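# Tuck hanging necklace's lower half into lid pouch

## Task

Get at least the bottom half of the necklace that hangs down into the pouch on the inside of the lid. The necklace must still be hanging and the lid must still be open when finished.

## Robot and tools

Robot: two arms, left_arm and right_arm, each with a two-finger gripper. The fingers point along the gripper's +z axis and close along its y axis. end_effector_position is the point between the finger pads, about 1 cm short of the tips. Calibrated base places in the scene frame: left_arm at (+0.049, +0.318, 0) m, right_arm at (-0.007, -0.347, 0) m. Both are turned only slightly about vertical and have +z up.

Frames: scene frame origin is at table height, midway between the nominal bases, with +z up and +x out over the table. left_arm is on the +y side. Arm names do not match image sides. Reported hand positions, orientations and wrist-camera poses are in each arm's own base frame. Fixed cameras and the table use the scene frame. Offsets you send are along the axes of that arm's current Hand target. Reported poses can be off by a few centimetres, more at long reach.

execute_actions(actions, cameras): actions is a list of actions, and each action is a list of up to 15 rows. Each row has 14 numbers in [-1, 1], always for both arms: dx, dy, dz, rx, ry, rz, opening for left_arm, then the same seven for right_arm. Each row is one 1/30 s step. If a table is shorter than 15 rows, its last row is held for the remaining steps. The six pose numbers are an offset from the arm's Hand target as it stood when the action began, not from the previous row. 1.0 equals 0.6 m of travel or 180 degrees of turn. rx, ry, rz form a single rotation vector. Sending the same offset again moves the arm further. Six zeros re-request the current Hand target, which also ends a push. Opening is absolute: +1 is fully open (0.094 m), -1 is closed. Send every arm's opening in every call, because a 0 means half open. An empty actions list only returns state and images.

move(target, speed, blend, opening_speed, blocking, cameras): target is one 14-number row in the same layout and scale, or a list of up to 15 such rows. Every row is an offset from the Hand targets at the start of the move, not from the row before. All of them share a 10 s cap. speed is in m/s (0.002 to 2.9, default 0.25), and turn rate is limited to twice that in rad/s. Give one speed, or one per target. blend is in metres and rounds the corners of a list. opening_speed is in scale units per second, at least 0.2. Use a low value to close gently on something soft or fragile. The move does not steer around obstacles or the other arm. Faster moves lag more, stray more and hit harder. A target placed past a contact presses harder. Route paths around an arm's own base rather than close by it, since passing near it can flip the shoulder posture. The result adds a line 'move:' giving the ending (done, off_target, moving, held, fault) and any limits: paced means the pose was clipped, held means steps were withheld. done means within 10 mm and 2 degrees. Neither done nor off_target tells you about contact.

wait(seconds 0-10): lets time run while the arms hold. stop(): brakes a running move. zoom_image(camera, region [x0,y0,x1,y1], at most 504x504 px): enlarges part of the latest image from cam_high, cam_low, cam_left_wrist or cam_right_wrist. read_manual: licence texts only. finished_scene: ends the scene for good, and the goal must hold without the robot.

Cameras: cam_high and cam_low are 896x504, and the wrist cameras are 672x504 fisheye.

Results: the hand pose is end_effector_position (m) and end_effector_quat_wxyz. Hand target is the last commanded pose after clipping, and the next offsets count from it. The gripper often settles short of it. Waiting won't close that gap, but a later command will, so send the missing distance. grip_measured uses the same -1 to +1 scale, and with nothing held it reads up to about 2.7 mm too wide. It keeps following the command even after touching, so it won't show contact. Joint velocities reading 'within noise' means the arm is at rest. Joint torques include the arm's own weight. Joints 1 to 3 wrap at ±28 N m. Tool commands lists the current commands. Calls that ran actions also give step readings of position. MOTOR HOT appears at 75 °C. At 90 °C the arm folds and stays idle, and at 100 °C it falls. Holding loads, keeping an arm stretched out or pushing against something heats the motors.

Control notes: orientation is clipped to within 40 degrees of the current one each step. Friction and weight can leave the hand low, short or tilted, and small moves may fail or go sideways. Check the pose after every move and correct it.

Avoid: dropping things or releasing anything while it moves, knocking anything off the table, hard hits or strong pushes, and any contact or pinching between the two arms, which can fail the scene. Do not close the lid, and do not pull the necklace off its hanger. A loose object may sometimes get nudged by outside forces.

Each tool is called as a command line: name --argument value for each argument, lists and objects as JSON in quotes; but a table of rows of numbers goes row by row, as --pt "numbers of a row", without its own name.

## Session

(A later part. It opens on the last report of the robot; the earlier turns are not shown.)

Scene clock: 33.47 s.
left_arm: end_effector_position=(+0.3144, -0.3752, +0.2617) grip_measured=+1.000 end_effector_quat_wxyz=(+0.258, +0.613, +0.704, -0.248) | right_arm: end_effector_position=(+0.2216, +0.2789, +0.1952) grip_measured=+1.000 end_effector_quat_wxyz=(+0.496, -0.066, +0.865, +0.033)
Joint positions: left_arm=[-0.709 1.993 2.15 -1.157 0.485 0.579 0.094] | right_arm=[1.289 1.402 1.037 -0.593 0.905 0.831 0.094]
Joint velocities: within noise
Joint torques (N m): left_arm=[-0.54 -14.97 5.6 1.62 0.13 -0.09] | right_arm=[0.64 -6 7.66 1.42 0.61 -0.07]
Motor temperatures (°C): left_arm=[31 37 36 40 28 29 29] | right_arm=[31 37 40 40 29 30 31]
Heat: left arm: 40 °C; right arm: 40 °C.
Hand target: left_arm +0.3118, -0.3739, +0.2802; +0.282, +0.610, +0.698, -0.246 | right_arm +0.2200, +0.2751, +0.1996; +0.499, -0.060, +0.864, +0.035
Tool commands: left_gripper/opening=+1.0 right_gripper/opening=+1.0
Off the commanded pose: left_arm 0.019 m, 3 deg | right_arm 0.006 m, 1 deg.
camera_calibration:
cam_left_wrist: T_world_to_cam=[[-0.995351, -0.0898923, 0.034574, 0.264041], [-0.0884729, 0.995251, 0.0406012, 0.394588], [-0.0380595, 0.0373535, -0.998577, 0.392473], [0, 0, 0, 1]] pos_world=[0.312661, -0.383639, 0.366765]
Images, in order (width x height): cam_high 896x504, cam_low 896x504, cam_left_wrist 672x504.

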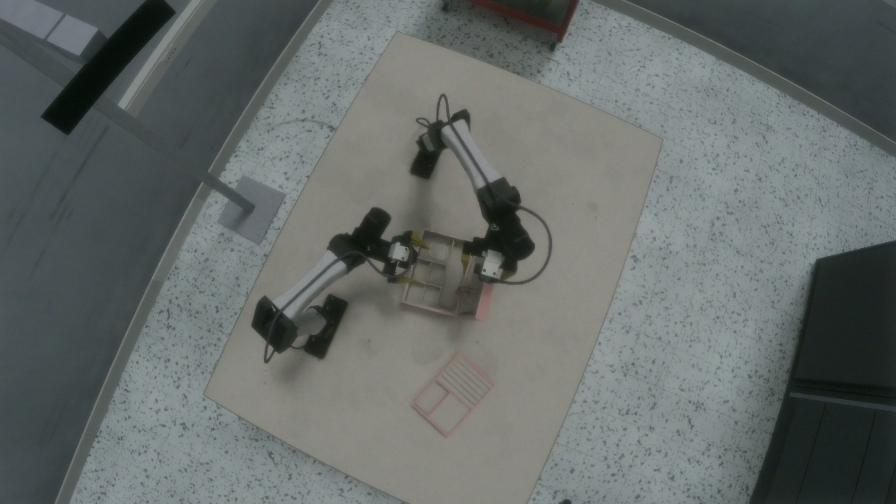

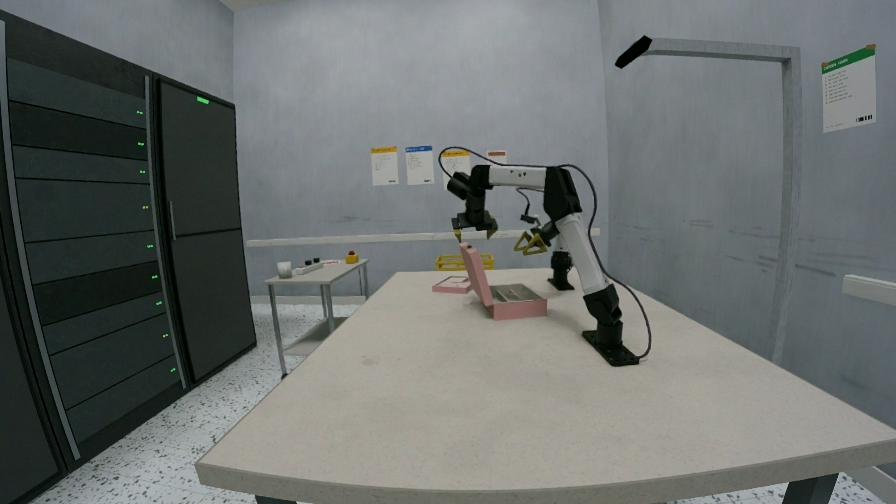

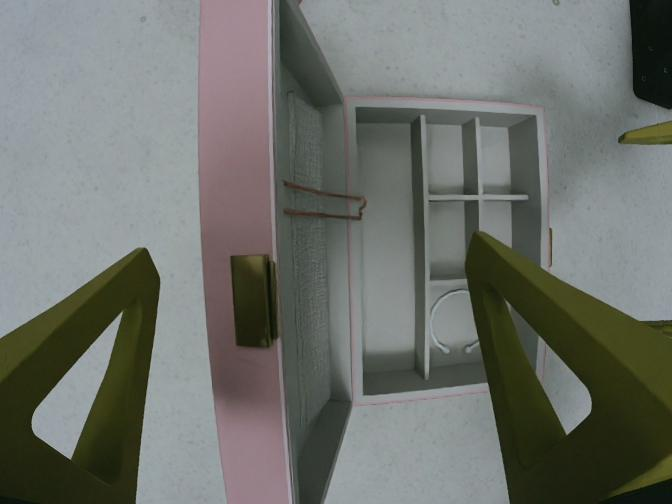

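move --pt "-0.04 0.0 -0.042 0 0 0 1.0 0 0 0 0 0 0 1.0" --speed 0.15 --cameras '["cam_left_wrist","cam_right_wrist"]'

zoom_image --camera "cam_left_wrist" --region '[270, 150, 350, 230]'

Scene clock: 39.00 s.
left_arm: end_effector_position=(+0.3113, -0.3721, +0.3106) grip_measured=+1.000 end_effector_quat_wxyz=(+0.277, +0.612, +0.698, -0.247) | right_arm: end_effector_position=(+0.2216, +0.2788, +0.1952) grip_measured=+1.000 end_effector_quat_wxyz=(+0.496, -0.066, +0.865, +0.033)
Joint positions: left_arm=[-0.709 2.067 2.464 -1.355 0.483 0.575 0.094] | right_arm=[1.289 1.402 1.037 -0.593 0.905 0.831 0.094]
Joint velocities: within noise
Joint torques (N m): left_arm=[-0.62 -10.74 7.79 1.44 0.13 -0.02] | right_arm=[0.59 -5.97 7.64 1.41 0.61 -0.08]
Motor temperatures (°C): left_arm=[31 41 36 40 28 29 29] | right_arm=[31 37 41 40 29 30 31]
Heat: left arm: 41 °C; right arm: 41 °C.
Hand target: left_arm +0.3117, -0.3737, +0.3150; +0.282, +0.610, +0.698, -0.246 | right_arm +0.2200, +0.2751, +0.1996; +0.499, -0.060, +0.864, +0.035
Off the commanded pose: left_arm 0.005 m, 1 deg | right_arm 0.006 m, 1 deg.
move: done
camera_calibration:
cam_left_wrist: T_world_to_cam=[[-0.995573, -0.0937381, 0.00683847, 0.266804], [-0.0936534, 0.995535, 0.0118, 0.399792], [-0.00791404, 0.0111073, -0.999907, 0.42238], [0, 0, 0, 1]] pos_world=[0.306407, -0.377688, 0.415798]
cam_right_wrist: T_world_to_cam=[[0.0552352, -0.998339, 0.0164012, 0.254816], [-0.952315, -0.0576113, -0.299627, 0.294442], [0.300074, 0.000930803, -0.953915, 0.228365], [0, 0, 0, 1]] pos_world=[0.1978, 0.271143, 0.301884]
Images, in order (width x height): cam_left_wrist 672x504, cam_right_wrist 672x504.

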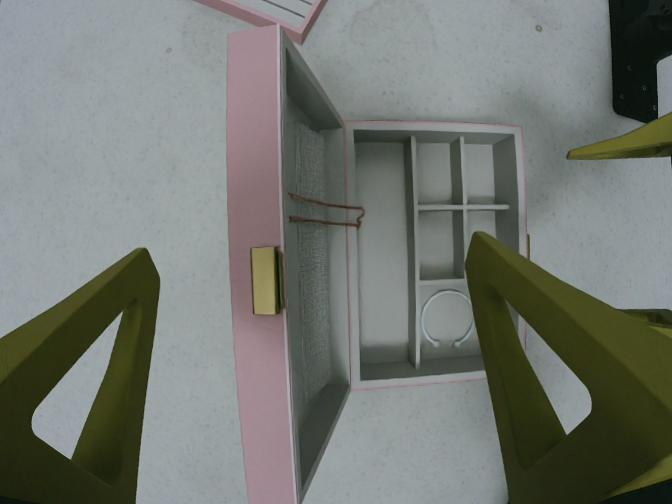

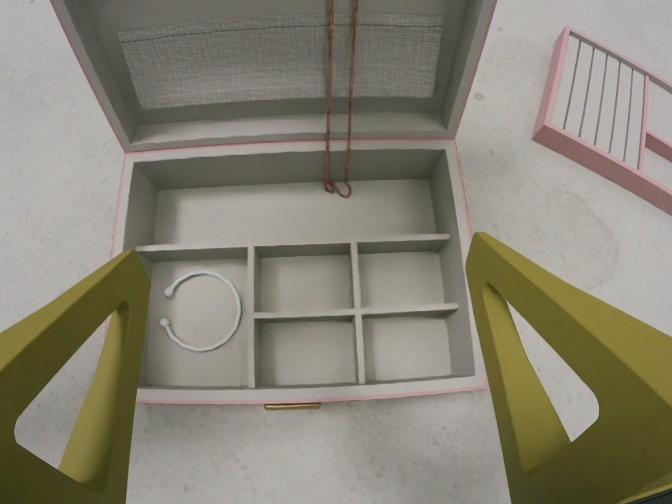

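Scaled by 6.300 from the camera's 672x504 image, which has a finer 960x720 frame.

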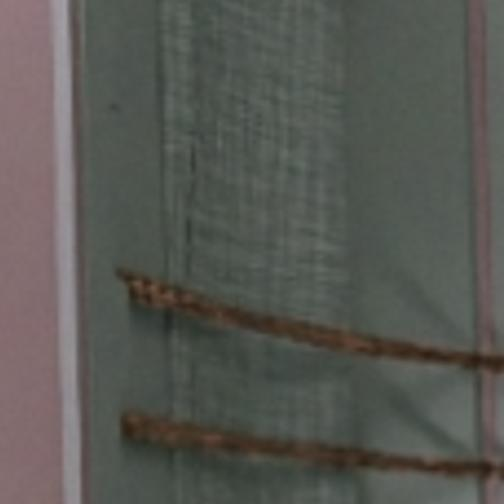

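move --pt "0 0 0 0 0 0 1.0 -0.0375 -0.1817 0.1568 -0.2061 -0.2088 -0.0384 1.0" --speed 0.2 --cameras '["cam_left_wrist","cam_right_wrist"]'

Scene clock: 43.10 s.
left_arm: end_effector_position=(+0.3110, -0.3718, +0.3103) grip_measured=+1.000 end_effector_quat_wxyz=(+0.276, +0.612, +0.699, -0.247) | right_arm: end_effector_position=(+0.3241, +0.1791, +0.1716) grip_measured=+1.000 end_effector_quat_wxyz=(+0.692, -0.255, +0.615, +0.279)
Joint positions: left_arm=[-0.709 2.067 2.464 -1.357 0.483 0.575 0.094] | right_arm=[0.285 1.66 0.231 1.559 -0.488 0.051 0.094]
Joint velocities: within noise
Joint torques (N m): left_arm=[-0.44 -10.47 7.49 1.43 0.1 -0.05] | right_arm=[-0.01 -3.1 5.86 2.33 0.05 -0.08]
Motor temperatures (°C): left_arm=[31 42 36 40 28 29 29] | right_arm=[31 37 41 40 29 30 31]
Heat: left arm: 42 °C; right arm: 41 °C.
Hand target: left_arm +0.3117, -0.3736, +0.3150; +0.281, +0.610, +0.698, -0.246 | right_arm +0.3270, +0.1801, +0.1720; +0.703, -0.249, +0.600, +0.291
Off the commanded pose: left_arm 0.005 m, 1 deg | right_arm 0.003 m, 3 deg.
joint sent to its limit (right arm) — joint 4 (wrist pitch), upper limit. The joint targets still meet the commanded pose.
move: off_target (right_arm)
camera_calibration:
cam_left_wrist: T_world_to_cam=[[-0.995562, -0.0937487, 0.00822119, 0.266122], [-0.0936363, 0.99552, 0.0131355, 0.399218], [-0.00941579, 0.0123074, -0.99988, 0.422984], [0, 0, 0, 1]] pos_world=[0.306305, -0.377686, 0.415501]
cam_right_wrist: T_world_to_cam=[[0.641732, -0.765951, -0.0387216, -0.0722703], [-0.468499, -0.351545, -0.810509, 0.362728], [0.607198, 0.53827, -0.584445, -0.0839537], [0, 0, 0, 1]] pos_world=[0.267292, 0.11735, 0.24213]
Images, in order (width x height): cam_left_wrist 672x504, cam_right_wrist 672x504.

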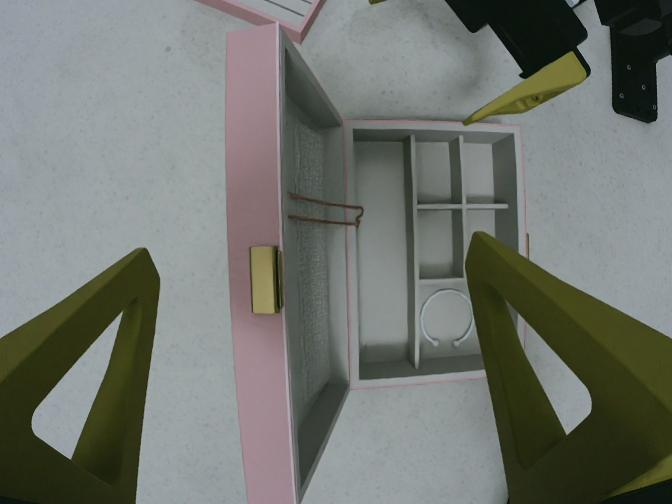

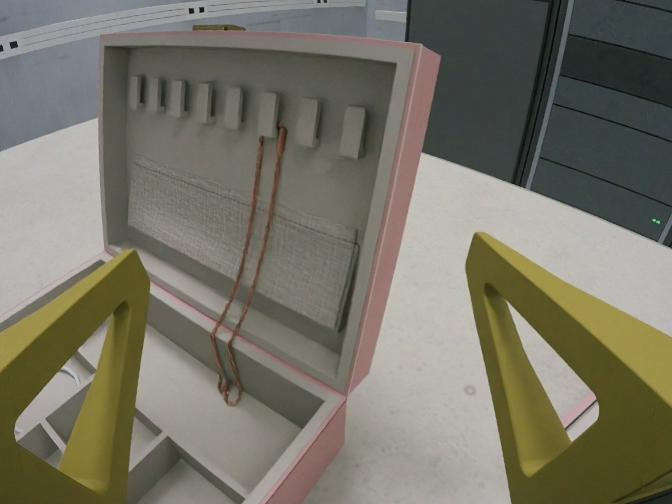

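Great view. Let me zoom to check the pouch geometry.

zoom_image --camera "cam_right_wrist" --region '[220, 180, 380, 350]'

zoom_image --camera "cam_right_wrist" --region '[300, 200, 380, 350]'

zoom_image --camera "cam_right_wrist" --region '[220, 80, 320, 200]'

zoom_image --camera "cam_right_wrist" --region '[180, 280, 300, 420]'

Scaled by 2.965 from the camera's 672x504 image, which has a finer 960x720 frame.

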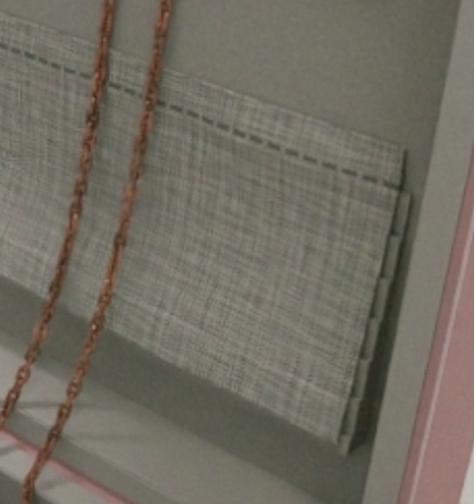

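Scaled by 3.360 from the camera's 672x504 image, which has a finer 960x720 frame.

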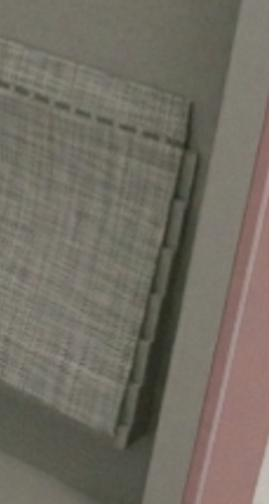

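Scaled by 4.200 from the camera's 672x504 image, which has a finer 960x720 frame.

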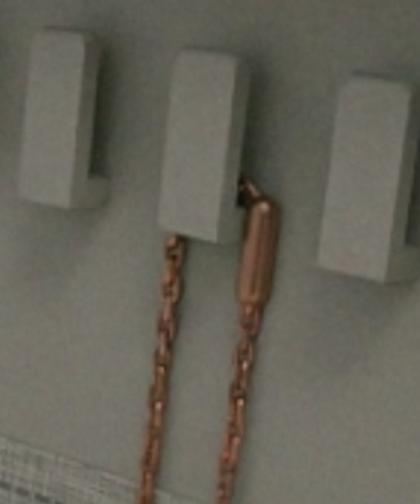

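Scaled by 3.600 from the camera's 672x504 image, which has a finer 960x720 frame.

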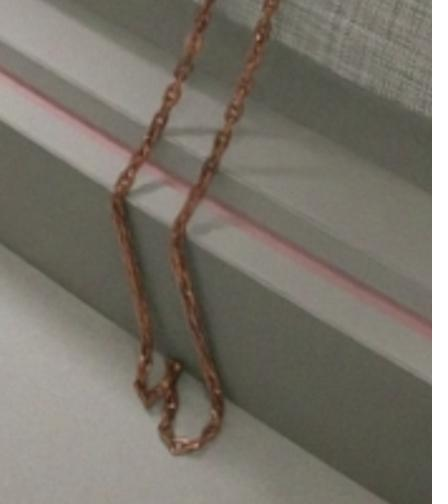

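zoom_image --camera "cam_right_wrist" --region '[360, 20, 460, 120]'

zoom_image --camera "cam_right_wrist" --region '[290, 310, 390, 410]'

zoom_image --camera "cam_right_wrist" --region '[80, 20, 180, 120]'

zoom_image --camera "cam_right_wrist" --region '[90, 140, 190, 270]'

Scaled by 5.040 from the camera's 672x504 image, which has a finer 960x720 frame.

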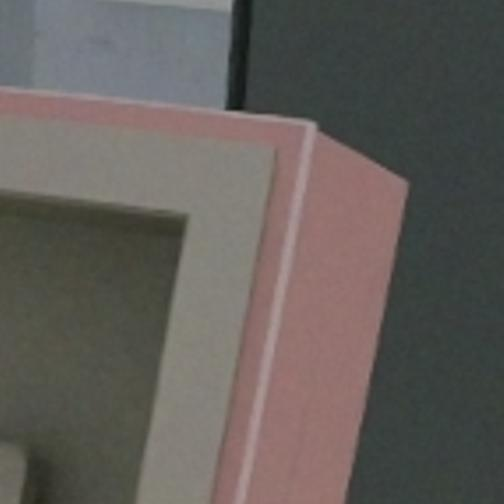

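Scaled by 5.040 from the camera's 672x504 image, which has a finer 960x720 frame.

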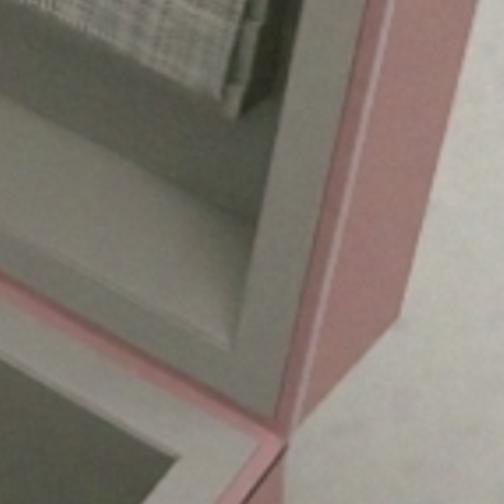

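Scaled by 5.040 from the camera's 672x504 image, which has a finer 960x720 frame.

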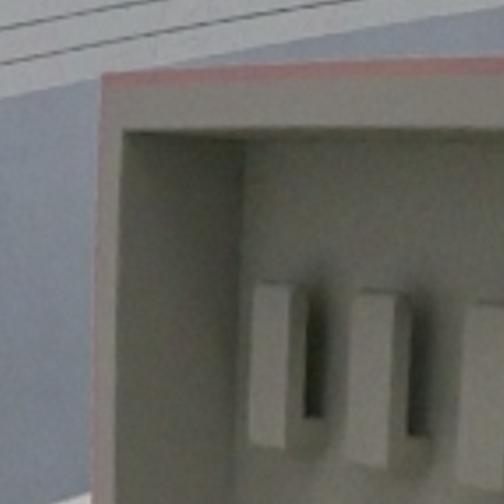

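Scaled by 3.877 from the camera's 672x504 image, which has a finer 960x720 frame.

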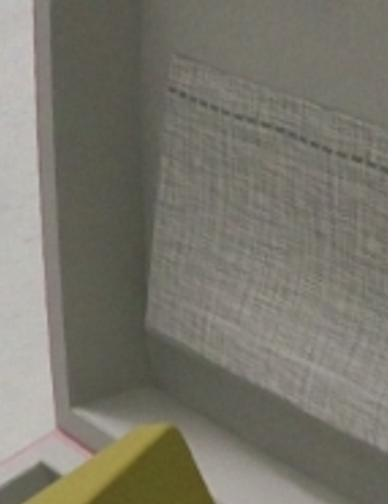

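zoom_image --camera "cam_right_wrist" --region '[380, 0, 672, 240]'

Scaled by 1.726 from the camera's 672x504 image, which has a finer 960x720 frame.

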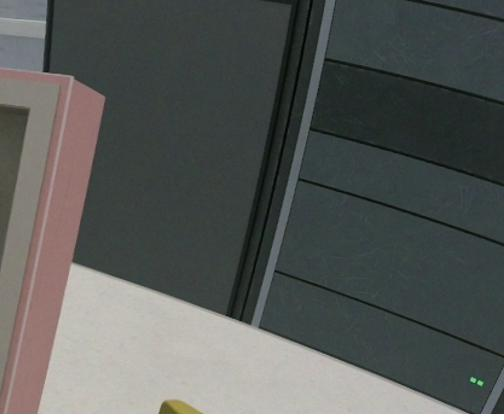

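zoom_image --camera "cam_right_wrist" --region '[270, 185, 320, 235]'

zoom_image --camera "cam_right_wrist" --region '[320, 210, 370, 260]'

zoom_image --camera "cam_right_wrist" --region '[320, 290, 360, 350]'

Scaled by 10.080 from the camera's 672x504 image, which has a finer 960x720 frame.

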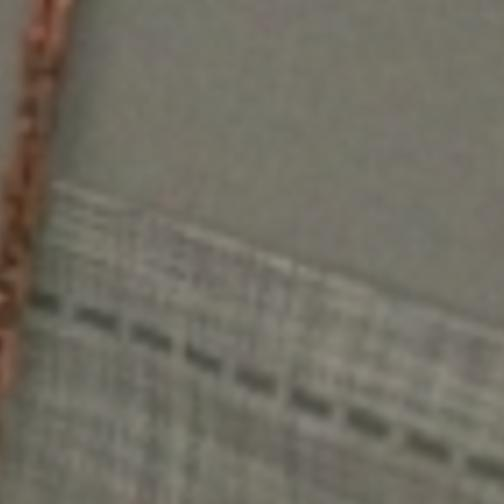

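Scaled by 10.080 from the camera's 672x504 image, which has a finer 960x720 frame.

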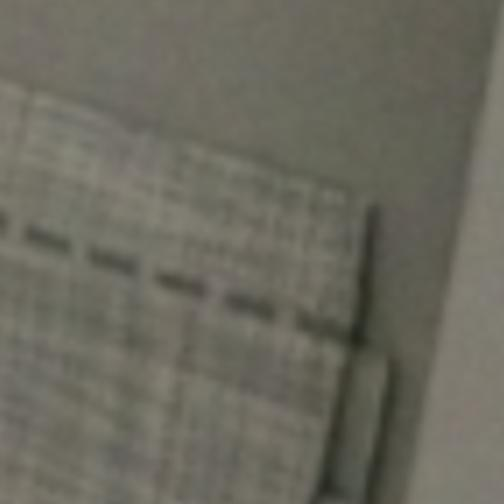

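Scaled by 8.400 from the camera's 672x504 image, which has a finer 960x720 frame.

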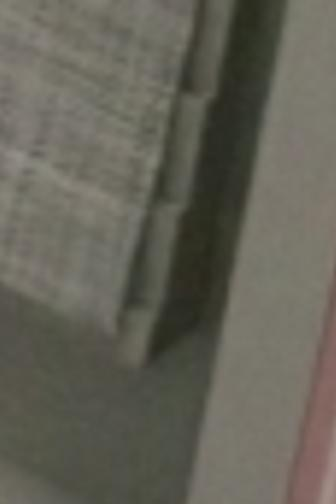

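move --pt "-0.045 0.0 -0.1187 0 0 0 1.0 -0.0063 0.0788 -0.0073 -0.0846 0.3841 -0.3679 -0.149" --speed 0.3

Scene clock: 67.17 s.
left_arm: end_effector_position=(+0.3156, -0.3530, +0.3577) grip_measured=+1.000 end_effector_quat_wxyz=(+0.314, +0.592, +0.698, -0.253) | right_arm: end_effector_position=(+0.2884, +0.2084, +0.1732) grip_measured=-0.147 end_effector_quat_wxyz=(-0.271, +0.705, -0.615, +0.224)
Joint positions: left_arm=[-0.664 2.17 2.841 -1.553 0.507 0.557 0.094] | right_arm=[0.821 1.362 1.089 -0.692 0.414 -1.017 0.04]
Joint velocities: within noise
Joint torques (N m): left_arm=[0.47 -15.35 6.31 1.5 0.25 -0.12] | right_arm=[0.64 -3.28 10.1 1.59 0.35 -0.25]
Motor temperatures (°C): left_arm=[31 46 36 39 28 29 29] | right_arm=[31 36 42 43 29 30 30]
Heat: left arm: 46 °C; right arm: 43 °C.
Hand target: left_arm +0.3079, -0.3439, +0.3849; +0.281, +0.610, +0.698, -0.246 | right_arm +0.2901, +0.2101, +0.1751; -0.265, +0.710, -0.611, +0.229
Off the commanded pose: left_arm 0.030 m, 4 deg | right_arm 0.003 m, 1 deg.
joint sent to its limit (left arm) — joint 4 (wrist pitch), lower limit. The joint targets are off in orientation, not in position.
move: off_target (left_arm)
camera_calibration:
cam_left_wrist: T_world_to_cam=[[-0.990472, -0.136259, -0.0199844, 0.26548], [-0.134941, 0.989224, -0.0568113, 0.415999], [0.0275101, -0.0535733, -0.998185, 0.434644], [0, 0, 0, 1]] pos_world=[0.307128, -0.352057, 0.462794]
cam_right_wrist: T_world_to_cam=[[0.695465, 0.0472241, 0.717006, -0.342669], [-0.393011, -0.810362, 0.434576, 0.215742], [0.601557, -0.584024, -0.545019, 0.151537], [0, 0, 0, 1]] pos_world=[0.231945, 0.279513, 0.23453]

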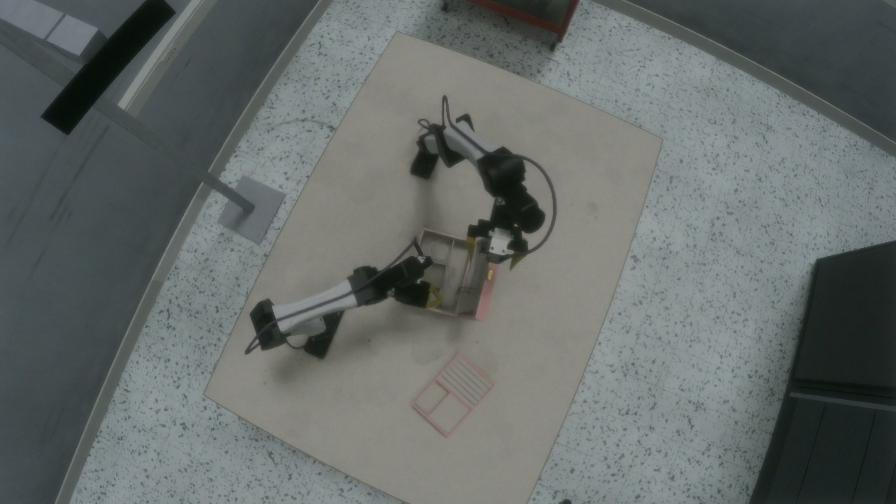

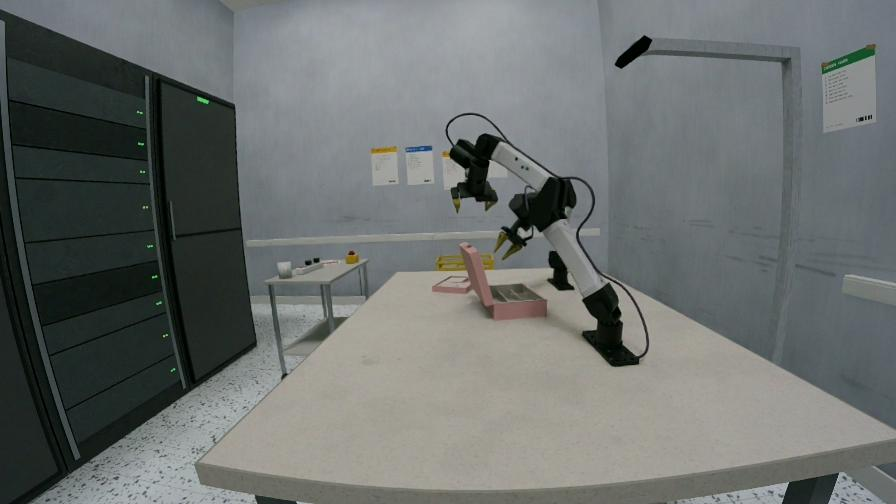

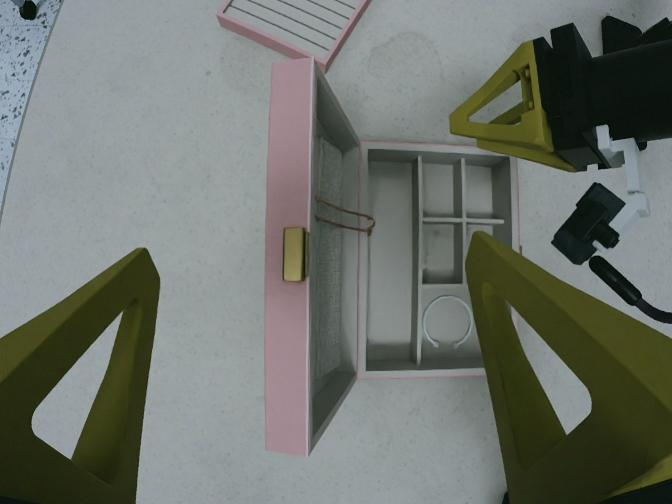

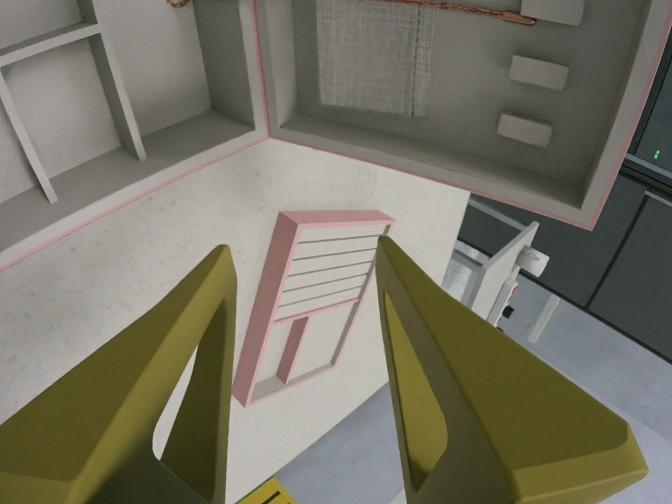

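execute_actions --actions '[]'

Scene clock: 68.10 s.
left_arm: end_effector_position=(+0.3155, -0.3530, +0.3577) grip_measured=+1.000 end_effector_quat_wxyz=(+0.314, +0.592, +0.698, -0.253) | right_arm: end_effector_position=(+0.2885, +0.2082, +0.1733) grip_measured=-0.147 end_effector_quat_wxyz=(-0.271, +0.705, -0.615, +0.224)
Joint positions: left_arm=[-0.664 2.17 2.841 -1.553 0.507 0.557 0.094] | right_arm=[0.821 1.362 1.089 -0.693 0.414 -1.017 0.04]
Joint velocities: within noise
Joint torques (N m): left_arm=[0.53 -15.17 6.42 1.57 0.28 -0.11] | right_arm=[0.62 -3.3 10.07 1.59 0.32 -0.25]
Motor temperatures (°C): left_arm=[31 46 36 39 28 29 29] | right_arm=[31 36 42 43 29 30 30]
Heat: left arm: 46 °C; right arm: 43 °C.
Hand target: left_arm +0.3079, -0.3439, +0.3850; +0.281, +0.610, +0.698, -0.246 | right_arm +0.2901, +0.2101, +0.1752; -0.265, +0.710, -0.611, +0.229
Tool commands: left_gripper/opening=+1.0 right_gripper/opening=-0.149
Off the commanded pose: left_arm 0.030 m, 4 deg | right_arm 0.003 m, 1 deg.
camera_calibration:
cam_left_wrist: T_world_to_cam=[[-0.990487, -0.136228, -0.0194495, 0.265247], [-0.134932, 0.989212, -0.0570401, 0.416099], [0.0270101, -0.0538731, -0.998182, 0.434691], [0, 0, 0, 1]] pos_world=[0.307128, -0.352058, 0.462794]
cam_right_wrist: T_world_to_cam=[[0.695352, 0.0474638, 0.7171, -0.342796], [-0.393381, -0.809923, 0.435059, 0.215554], [0.601445, -0.584612, -0.544511, 0.15149], [0, 0, 0, 1]] pos_world=[0.232046, 0.279416, 0.234528]

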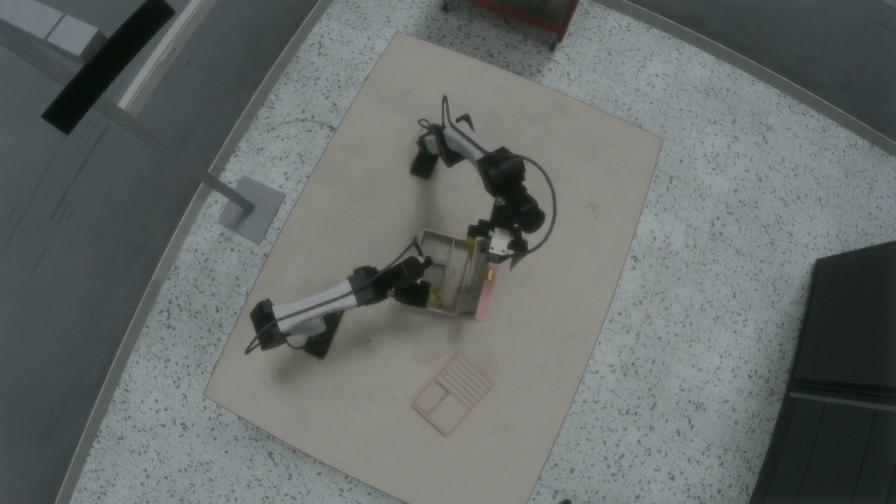

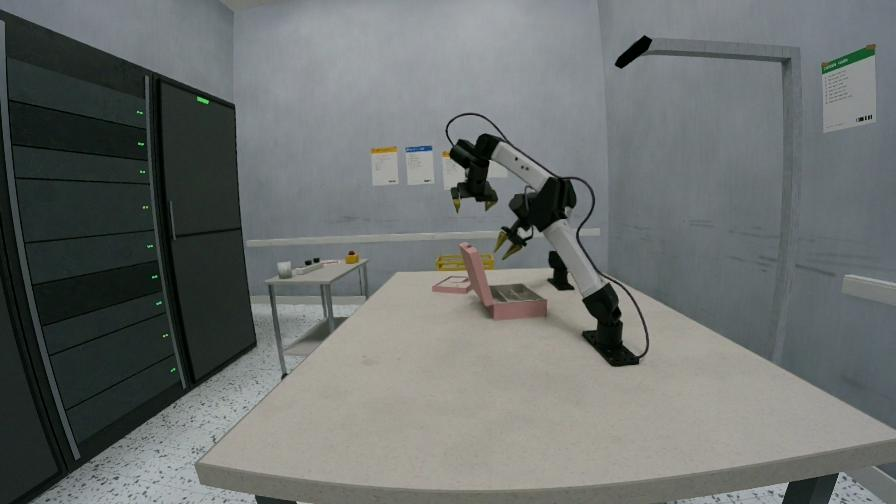

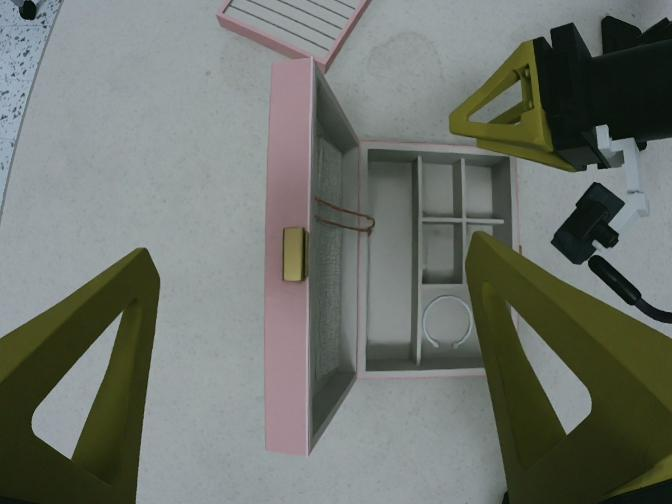

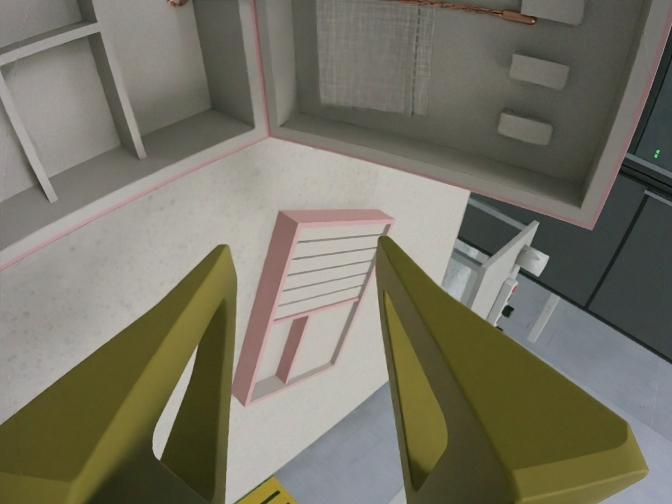

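zoom_image --camera "cam_left_wrist" --region '[260, 90, 400, 400]'

zoom_image --camera "cam_right_wrist" --region '[250, 0, 560, 150]'

Scaled by 1.626 from the camera's 672x504 image, which has a finer 960x720 frame.

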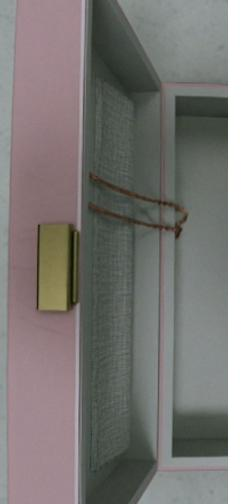

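Scaled by 1.626 from the camera's 672x504 image, which has a finer 960x720 frame.

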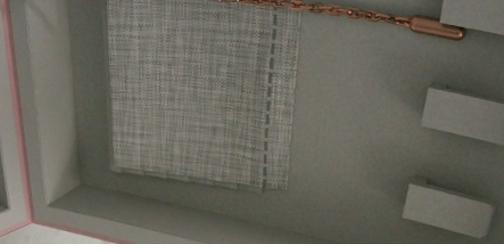

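zoom_image --camera "cam_right_wrist" --region '[240, 0, 440, 150]'

zoom_image --camera "cam_right_wrist" --region '[440, 0, 672, 240]'

Scaled by 2.520 from the camera's 672x504 image, which has a finer 960x720 frame.

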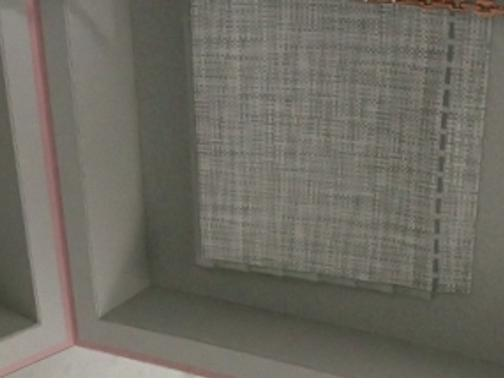

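Scaled by 2.100 from the camera's 672x504 image, which has a finer 960x720 frame.

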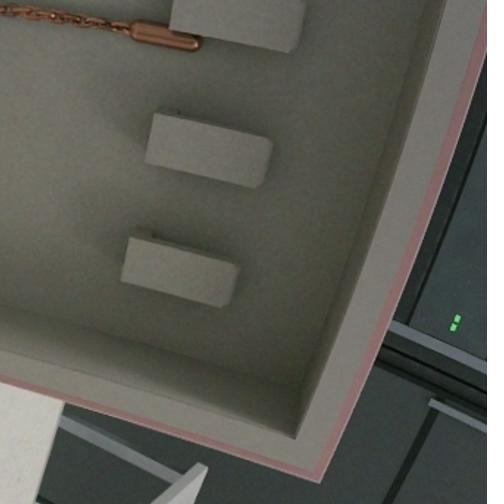

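move --target '[0, 0, 0, 0, 0, 0, 1.0, -0.02827, -0.06737, 0.12213, 0, 0, 0, -0.149]' --speed 0.1 --cameras '["cam_left_wrist", "cam_right_wrist"]'

Scene clock: 74.60 s.
left_arm: end_effector_position=(+0.3155, -0.3531, +0.3577) grip_measured=+1.000 end_effector_quat_wxyz=(+0.314, +0.592, +0.698, -0.254) | right_arm: end_effector_position=(+0.3599, +0.2332, +0.1449) grip_measured=-0.147 end_effector_quat_wxyz=(-0.261, +0.707, -0.616, +0.232)
Joint positions: left_arm=[-0.664 2.17 2.841 -1.553 0.508 0.557 0.094] | right_arm=[0.722 1.644 1.238 -0.544 0.375 -1.108 0.04]
Joint velocities: within noise
Joint torques (N m): left_arm=[0.44 -15.09 6.2 1.54 0.32 -0.07] | right_arm=[-0.01 -5.37 10.04 1.83 0.14 -0.25]
Motor temperatures (°C): left_arm=[31 47 37 40 28 29 29] | right_arm=[31 36 43 42 29 30 30]
Heat: left arm: 47 °C; right arm: 43 °C.
Hand target: left_arm +0.3079, -0.3439, +0.3850; +0.282, +0.610, +0.698, -0.246 | right_arm +0.3653, +0.2383, +0.1463; -0.265, +0.710, -0.611, +0.229
Off the commanded pose: left_arm 0.030 m, 4 deg | right_arm 0.008 m, 1 deg.
joint sent to its limit (left arm) — joint 4 (wrist pitch), lower limit. The joint targets are off in orientation, not in position.
move: off_target (left_arm)
camera_calibration:
cam_left_wrist: T_world_to_cam=[[-0.990486, -0.136307, -0.0189068, 0.264955], [-0.135035, 0.989184, -0.0572693, 0.416332], [0.0265086, -0.0541714, -0.99818, 0.434833], [0, 0, 0, 1]] pos_world=[0.307127, -0.352158, 0.462894]
cam_right_wrist: T_world_to_cam=[[0.697491, 0.0601943, 0.714061, -0.3766], [-0.398084, -0.796014, 0.45595, 0.271603], [0.595848, -0.602277, -0.53125, 0.11198], [0, 0, 0, 1]] pos_world=[0.304073, 0.306313, 0.204568]
Images, in order (width x height): cam_left_wrist 672x504, cam_right_wrist 672x504.

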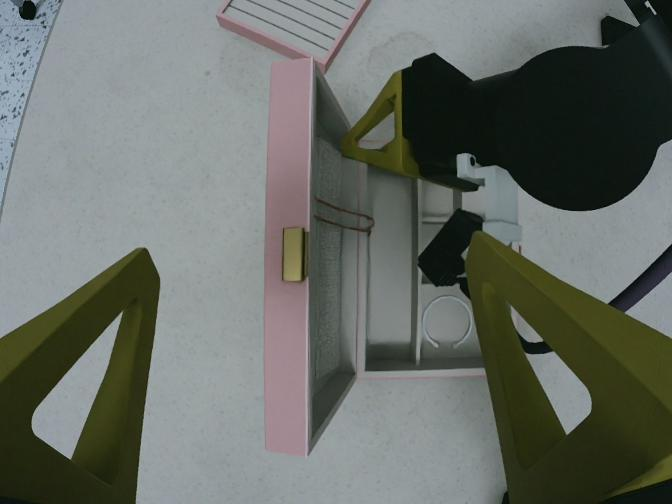

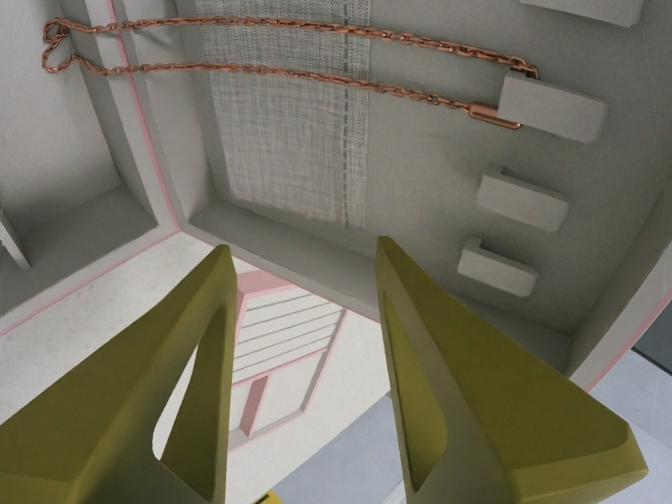

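zoom_image --camera "cam_right_wrist" --region '[170, 0, 400, 260]'

zoom_image --camera "cam_right_wrist" --region '[400, 0, 672, 400]'

Scaled by 1.938 from the camera's 672x504 image, which has a finer 960x720 frame.

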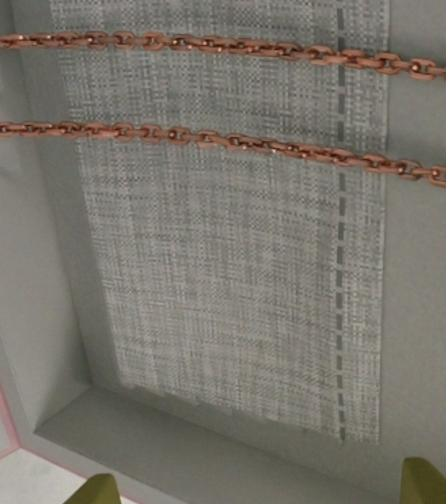

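Scaled by 1.260 from the camera's 672x504 image, which has a finer 960x720 frame.

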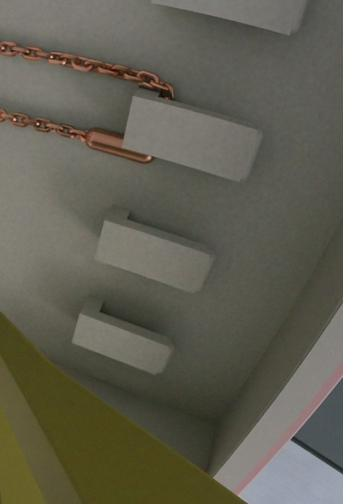

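move --target '[0, 0, 0, 0, 0, 0, 1.0, 0, -0.01517, 0.03085, 0, 0, 0, -0.149]' --speed 0.03 --cameras '["cam_left_wrist", "cam_right_wrist"]'

Scene clock: 76.57 s.
left_arm: end_effector_position=(+0.3155, -0.3531, +0.3577) grip_measured=+1.000 end_effector_quat_wxyz=(+0.314, +0.592, +0.698, -0.254) | right_arm: end_effector_position=(+0.3781, +0.2364, +0.1382) grip_measured=-0.147 end_effector_quat_wxyz=(-0.262, +0.707, -0.615, +0.231)
Joint positions: left_arm=[-0.664 2.17 2.841 -1.553 0.508 0.557 0.094] | right_arm=[0.694 1.705 1.276 -0.51 0.358 -1.132 0.04]
Joint velocities: within noise
Joint torques (N m): left_arm=[0.61 -15.09 6.17 1.59 0.32 -0.11] | right_arm=[-0.02 -5.64 9.91 1.85 0.14 -0.32]
Motor temperatures (°C): left_arm=[31 48 37 40 28 29 29] | right_arm=[31 36 43 42 29 30 30]
Heat: left arm: 48 °C; right arm: 43 °C.
Hand target: left_arm +0.3079, -0.3439, +0.3850; +0.282, +0.610, +0.698, -0.246 | right_arm +0.3841, +0.2412, +0.1384; -0.265, +0.710, -0.611, +0.229
Off the commanded pose: left_arm 0.030 m, 4 deg | right_arm 0.008 m, 1 deg.
joint sent to its limit (left arm) — joint 4 (wrist pitch), lower limit. The joint targets are off in orientation, not in position.
move: off_target (left_arm)
camera_calibration:
cam_left_wrist: T_world_to_cam=[[-0.990486, -0.136307, -0.0189068, 0.264955], [-0.135035, 0.989184, -0.0572693, 0.416332], [0.0265086, -0.0541714, -0.99818, 0.434833], [0, 0, 0, 1]] pos_world=[0.307127, -0.352158, 0.462894]
cam_right_wrist: T_world_to_cam=[[0.696686, 0.0592435, 0.714926, -0.384312], [-0.398297, -0.796923, 0.454173, 0.285065], [0.596648, -0.601169, -0.531609, 0.0989133], [0, 0, 0, 1]] pos_world=[0.322269, 0.309406, 0.197869]
Images, in order (width x height): cam_left_wrist 672x504, cam_right_wrist 672x504.

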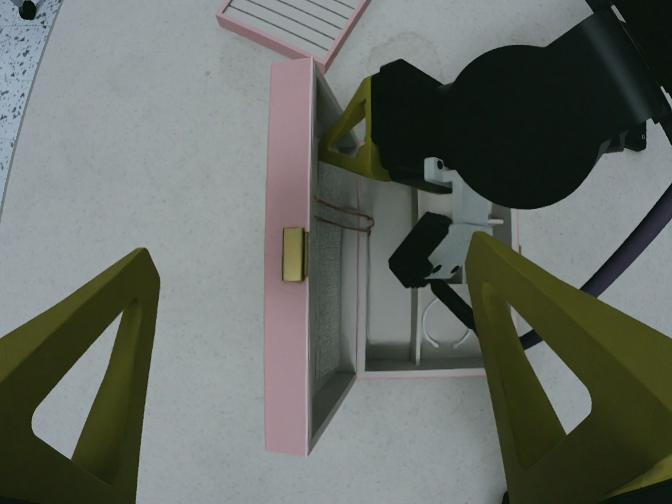

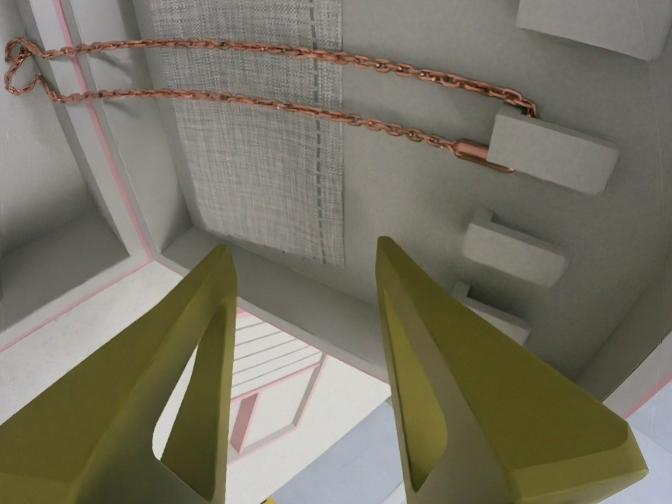

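zoom_image --camera "cam_left_wrist" --region '[290, 100, 400, 250]'

zoom_image --camera "cam_right_wrist" --region '[280, 130, 440, 300]'

Scaled by 3.360 from the camera's 672x504 image, which has a finer 960x720 frame.

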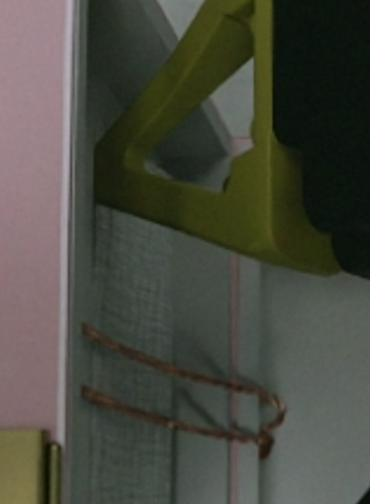

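Scaled by 2.965 from the camera's 672x504 image, which has a finer 960x720 frame.

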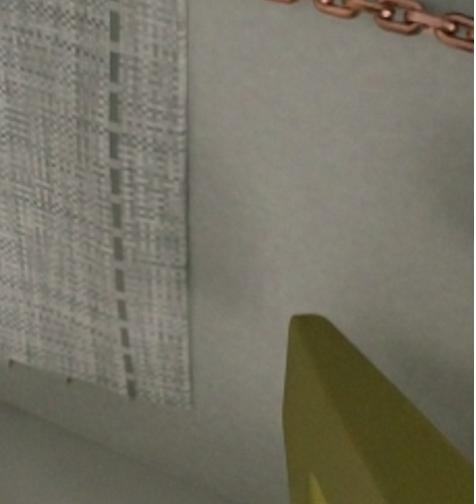

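move --target '[0, 0, 0, 0, 0, 0, 1.0, -0.01335, -0.0030, 0.0045, 0, 0, 0, -0.149]' --speed 0.03 --cameras '["cam_right_wrist"]'

zoom_image --camera "cam_right_wrist" --region '[280, 130, 440, 300]'

Scene clock: 77.80 s.
left_arm: end_effector_position=(+0.3154, -0.3531, +0.3577) grip_measured=+1.000 end_effector_quat_wxyz=(+0.314, +0.592, +0.698, -0.254) | right_arm: end_effector_position=(+0.3824, +0.2421, +0.1384) grip_measured=-0.147 end_effector_quat_wxyz=(-0.263, +0.708, -0.614, +0.231)
Joint positions: left_arm=[-0.664 2.17 2.841 -1.553 0.508 0.557 0.094] | right_arm=[0.697 1.728 1.303 -0.511 0.357 -1.133 0.04]
Joint velocities: within noise
Joint torques (N m): left_arm=[0.5 -15.2 6.43 1.58 0.28 -0.12] | right_arm=[0.79 -5.57 10.24 1.82 0.18 -0.14]
Motor temperatures (°C): left_arm=[31 48 37 40 28 29 29] | right_arm=[31 36 43 42 29 30 30]
Heat: left arm: 48 °C; right arm: 43 °C.
Hand target: left_arm +0.3079, -0.3439, +0.3850; +0.282, +0.610, +0.698, -0.246 | right_arm +0.3861, +0.2495, +0.1375; -0.265, +0.710, -0.611, +0.229
Off the commanded pose: left_arm 0.030 m, 4 deg | right_arm 0.008 m, 1 deg.
joint sent to its limit (left arm) — joint 4 (wrist pitch), lower limit. The joint targets are off in orientation, not in position.
move: off_target (left_arm)
camera_calibration:
cam_right_wrist: T_world_to_cam=[[0.69541, 0.0612876, 0.715995, -0.387918], [-0.395365, -0.799375, 0.452423, 0.290971], [0.600076, -0.597699, -0.531662, 0.0977369], [0, 0, 0, 1]] pos_world=[0.326152, 0.314787, 0.198068]
Images, in order (width x height): cam_right_wrist 672x504.

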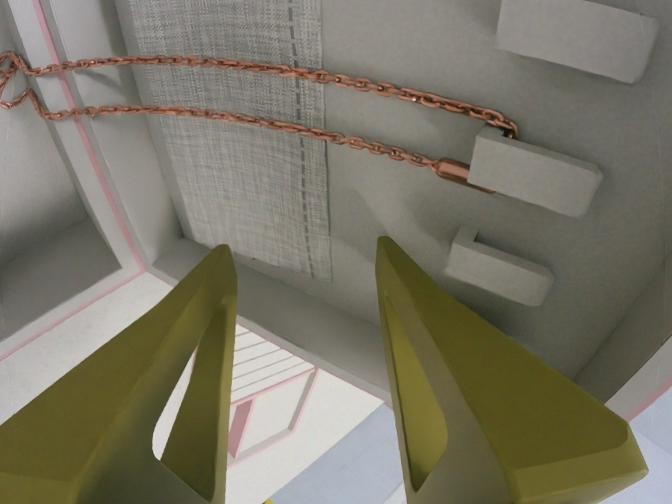

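Scaled by 2.965 from the camera's 672x504 image, which has a finer 960x720 frame.

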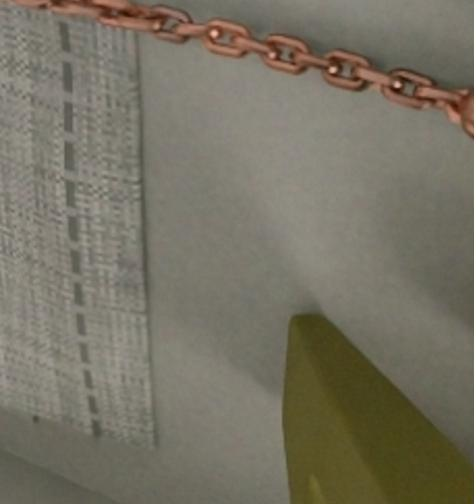

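move --target '[0, 0, 0, 0, 0, 0, 1.0, -0.0134, 0.0012, -0.001, 0, 0, 0, -0.149]' --speed 0.03 --cameras '["cam_right_wrist"]'

zoom_image --camera "cam_right_wrist" --region '[260, 130, 420, 300]'

Scene clock: 79.30 s.
left_arm: end_effector_position=(+0.3154, -0.3531, +0.3577) grip_measured=+1.000 end_effector_quat_wxyz=(+0.314, +0.592, +0.698, -0.254) | right_arm: end_effector_position=(+0.3806, +0.2532, +0.1388) grip_measured=-0.147 end_effector_quat_wxyz=(-0.267, +0.713, -0.607, +0.228)
Joint positions: left_arm=[-0.664 2.17 2.841 -1.553 0.508 0.557 0.094] | right_arm=[0.719 1.744 1.322 -0.512 0.358 -1.13 0.04]
Joint velocities: within noise
Joint torques (N m): left_arm=[0.51 -15.39 6.39 1.58 0.29 -0.07] | right_arm=[0.68 -5.85 10.13 1.73 0.28 -0.01]
Motor temperatures (°C): left_arm=[31 48 37 40 28 29 29] | right_arm=[31 36 43 43 29 30 30]
Heat: left arm: 48 °C; right arm: 43 °C.
Hand target: left_arm +0.3079, -0.3439, +0.3850; +0.282, +0.610, +0.698, -0.246 | right_arm +0.3839, +0.2574, +0.1375; -0.265, +0.710, -0.611, +0.229
Off the commanded pose: left_arm 0.030 m, 4 deg | right_arm 0.005 m, 1 deg.
joint sent to its limit (left arm) — joint 4 (wrist pitch), lower limit. The joint targets are off in orientation, not in position.
move: off_target (left_arm)
camera_calibration:
cam_right_wrist: T_world_to_cam=[[0.692876, 0.0725291, 0.7174, -0.389731], [-0.381133, -0.807743, 0.449766, 0.296043], [0.612096, -0.585057, -0.532022, 0.0979763], [0, 0, 0, 1]] pos_world=[0.322896, 0.324715, 0.198568]
Images, in order (width x height): cam_right_wrist 672x504.

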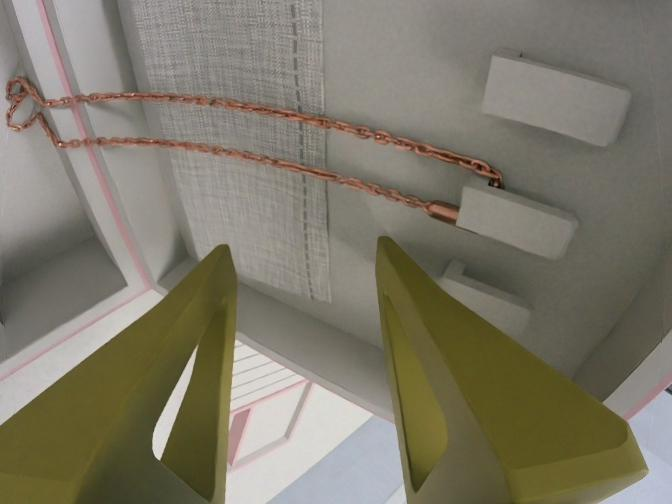

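Scaled by 2.965 from the camera's 672x504 image, which has a finer 960x720 frame.

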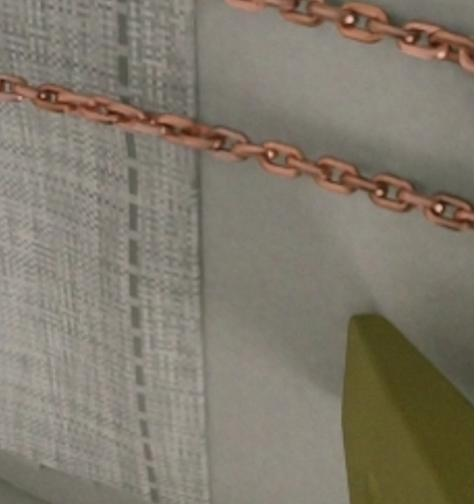

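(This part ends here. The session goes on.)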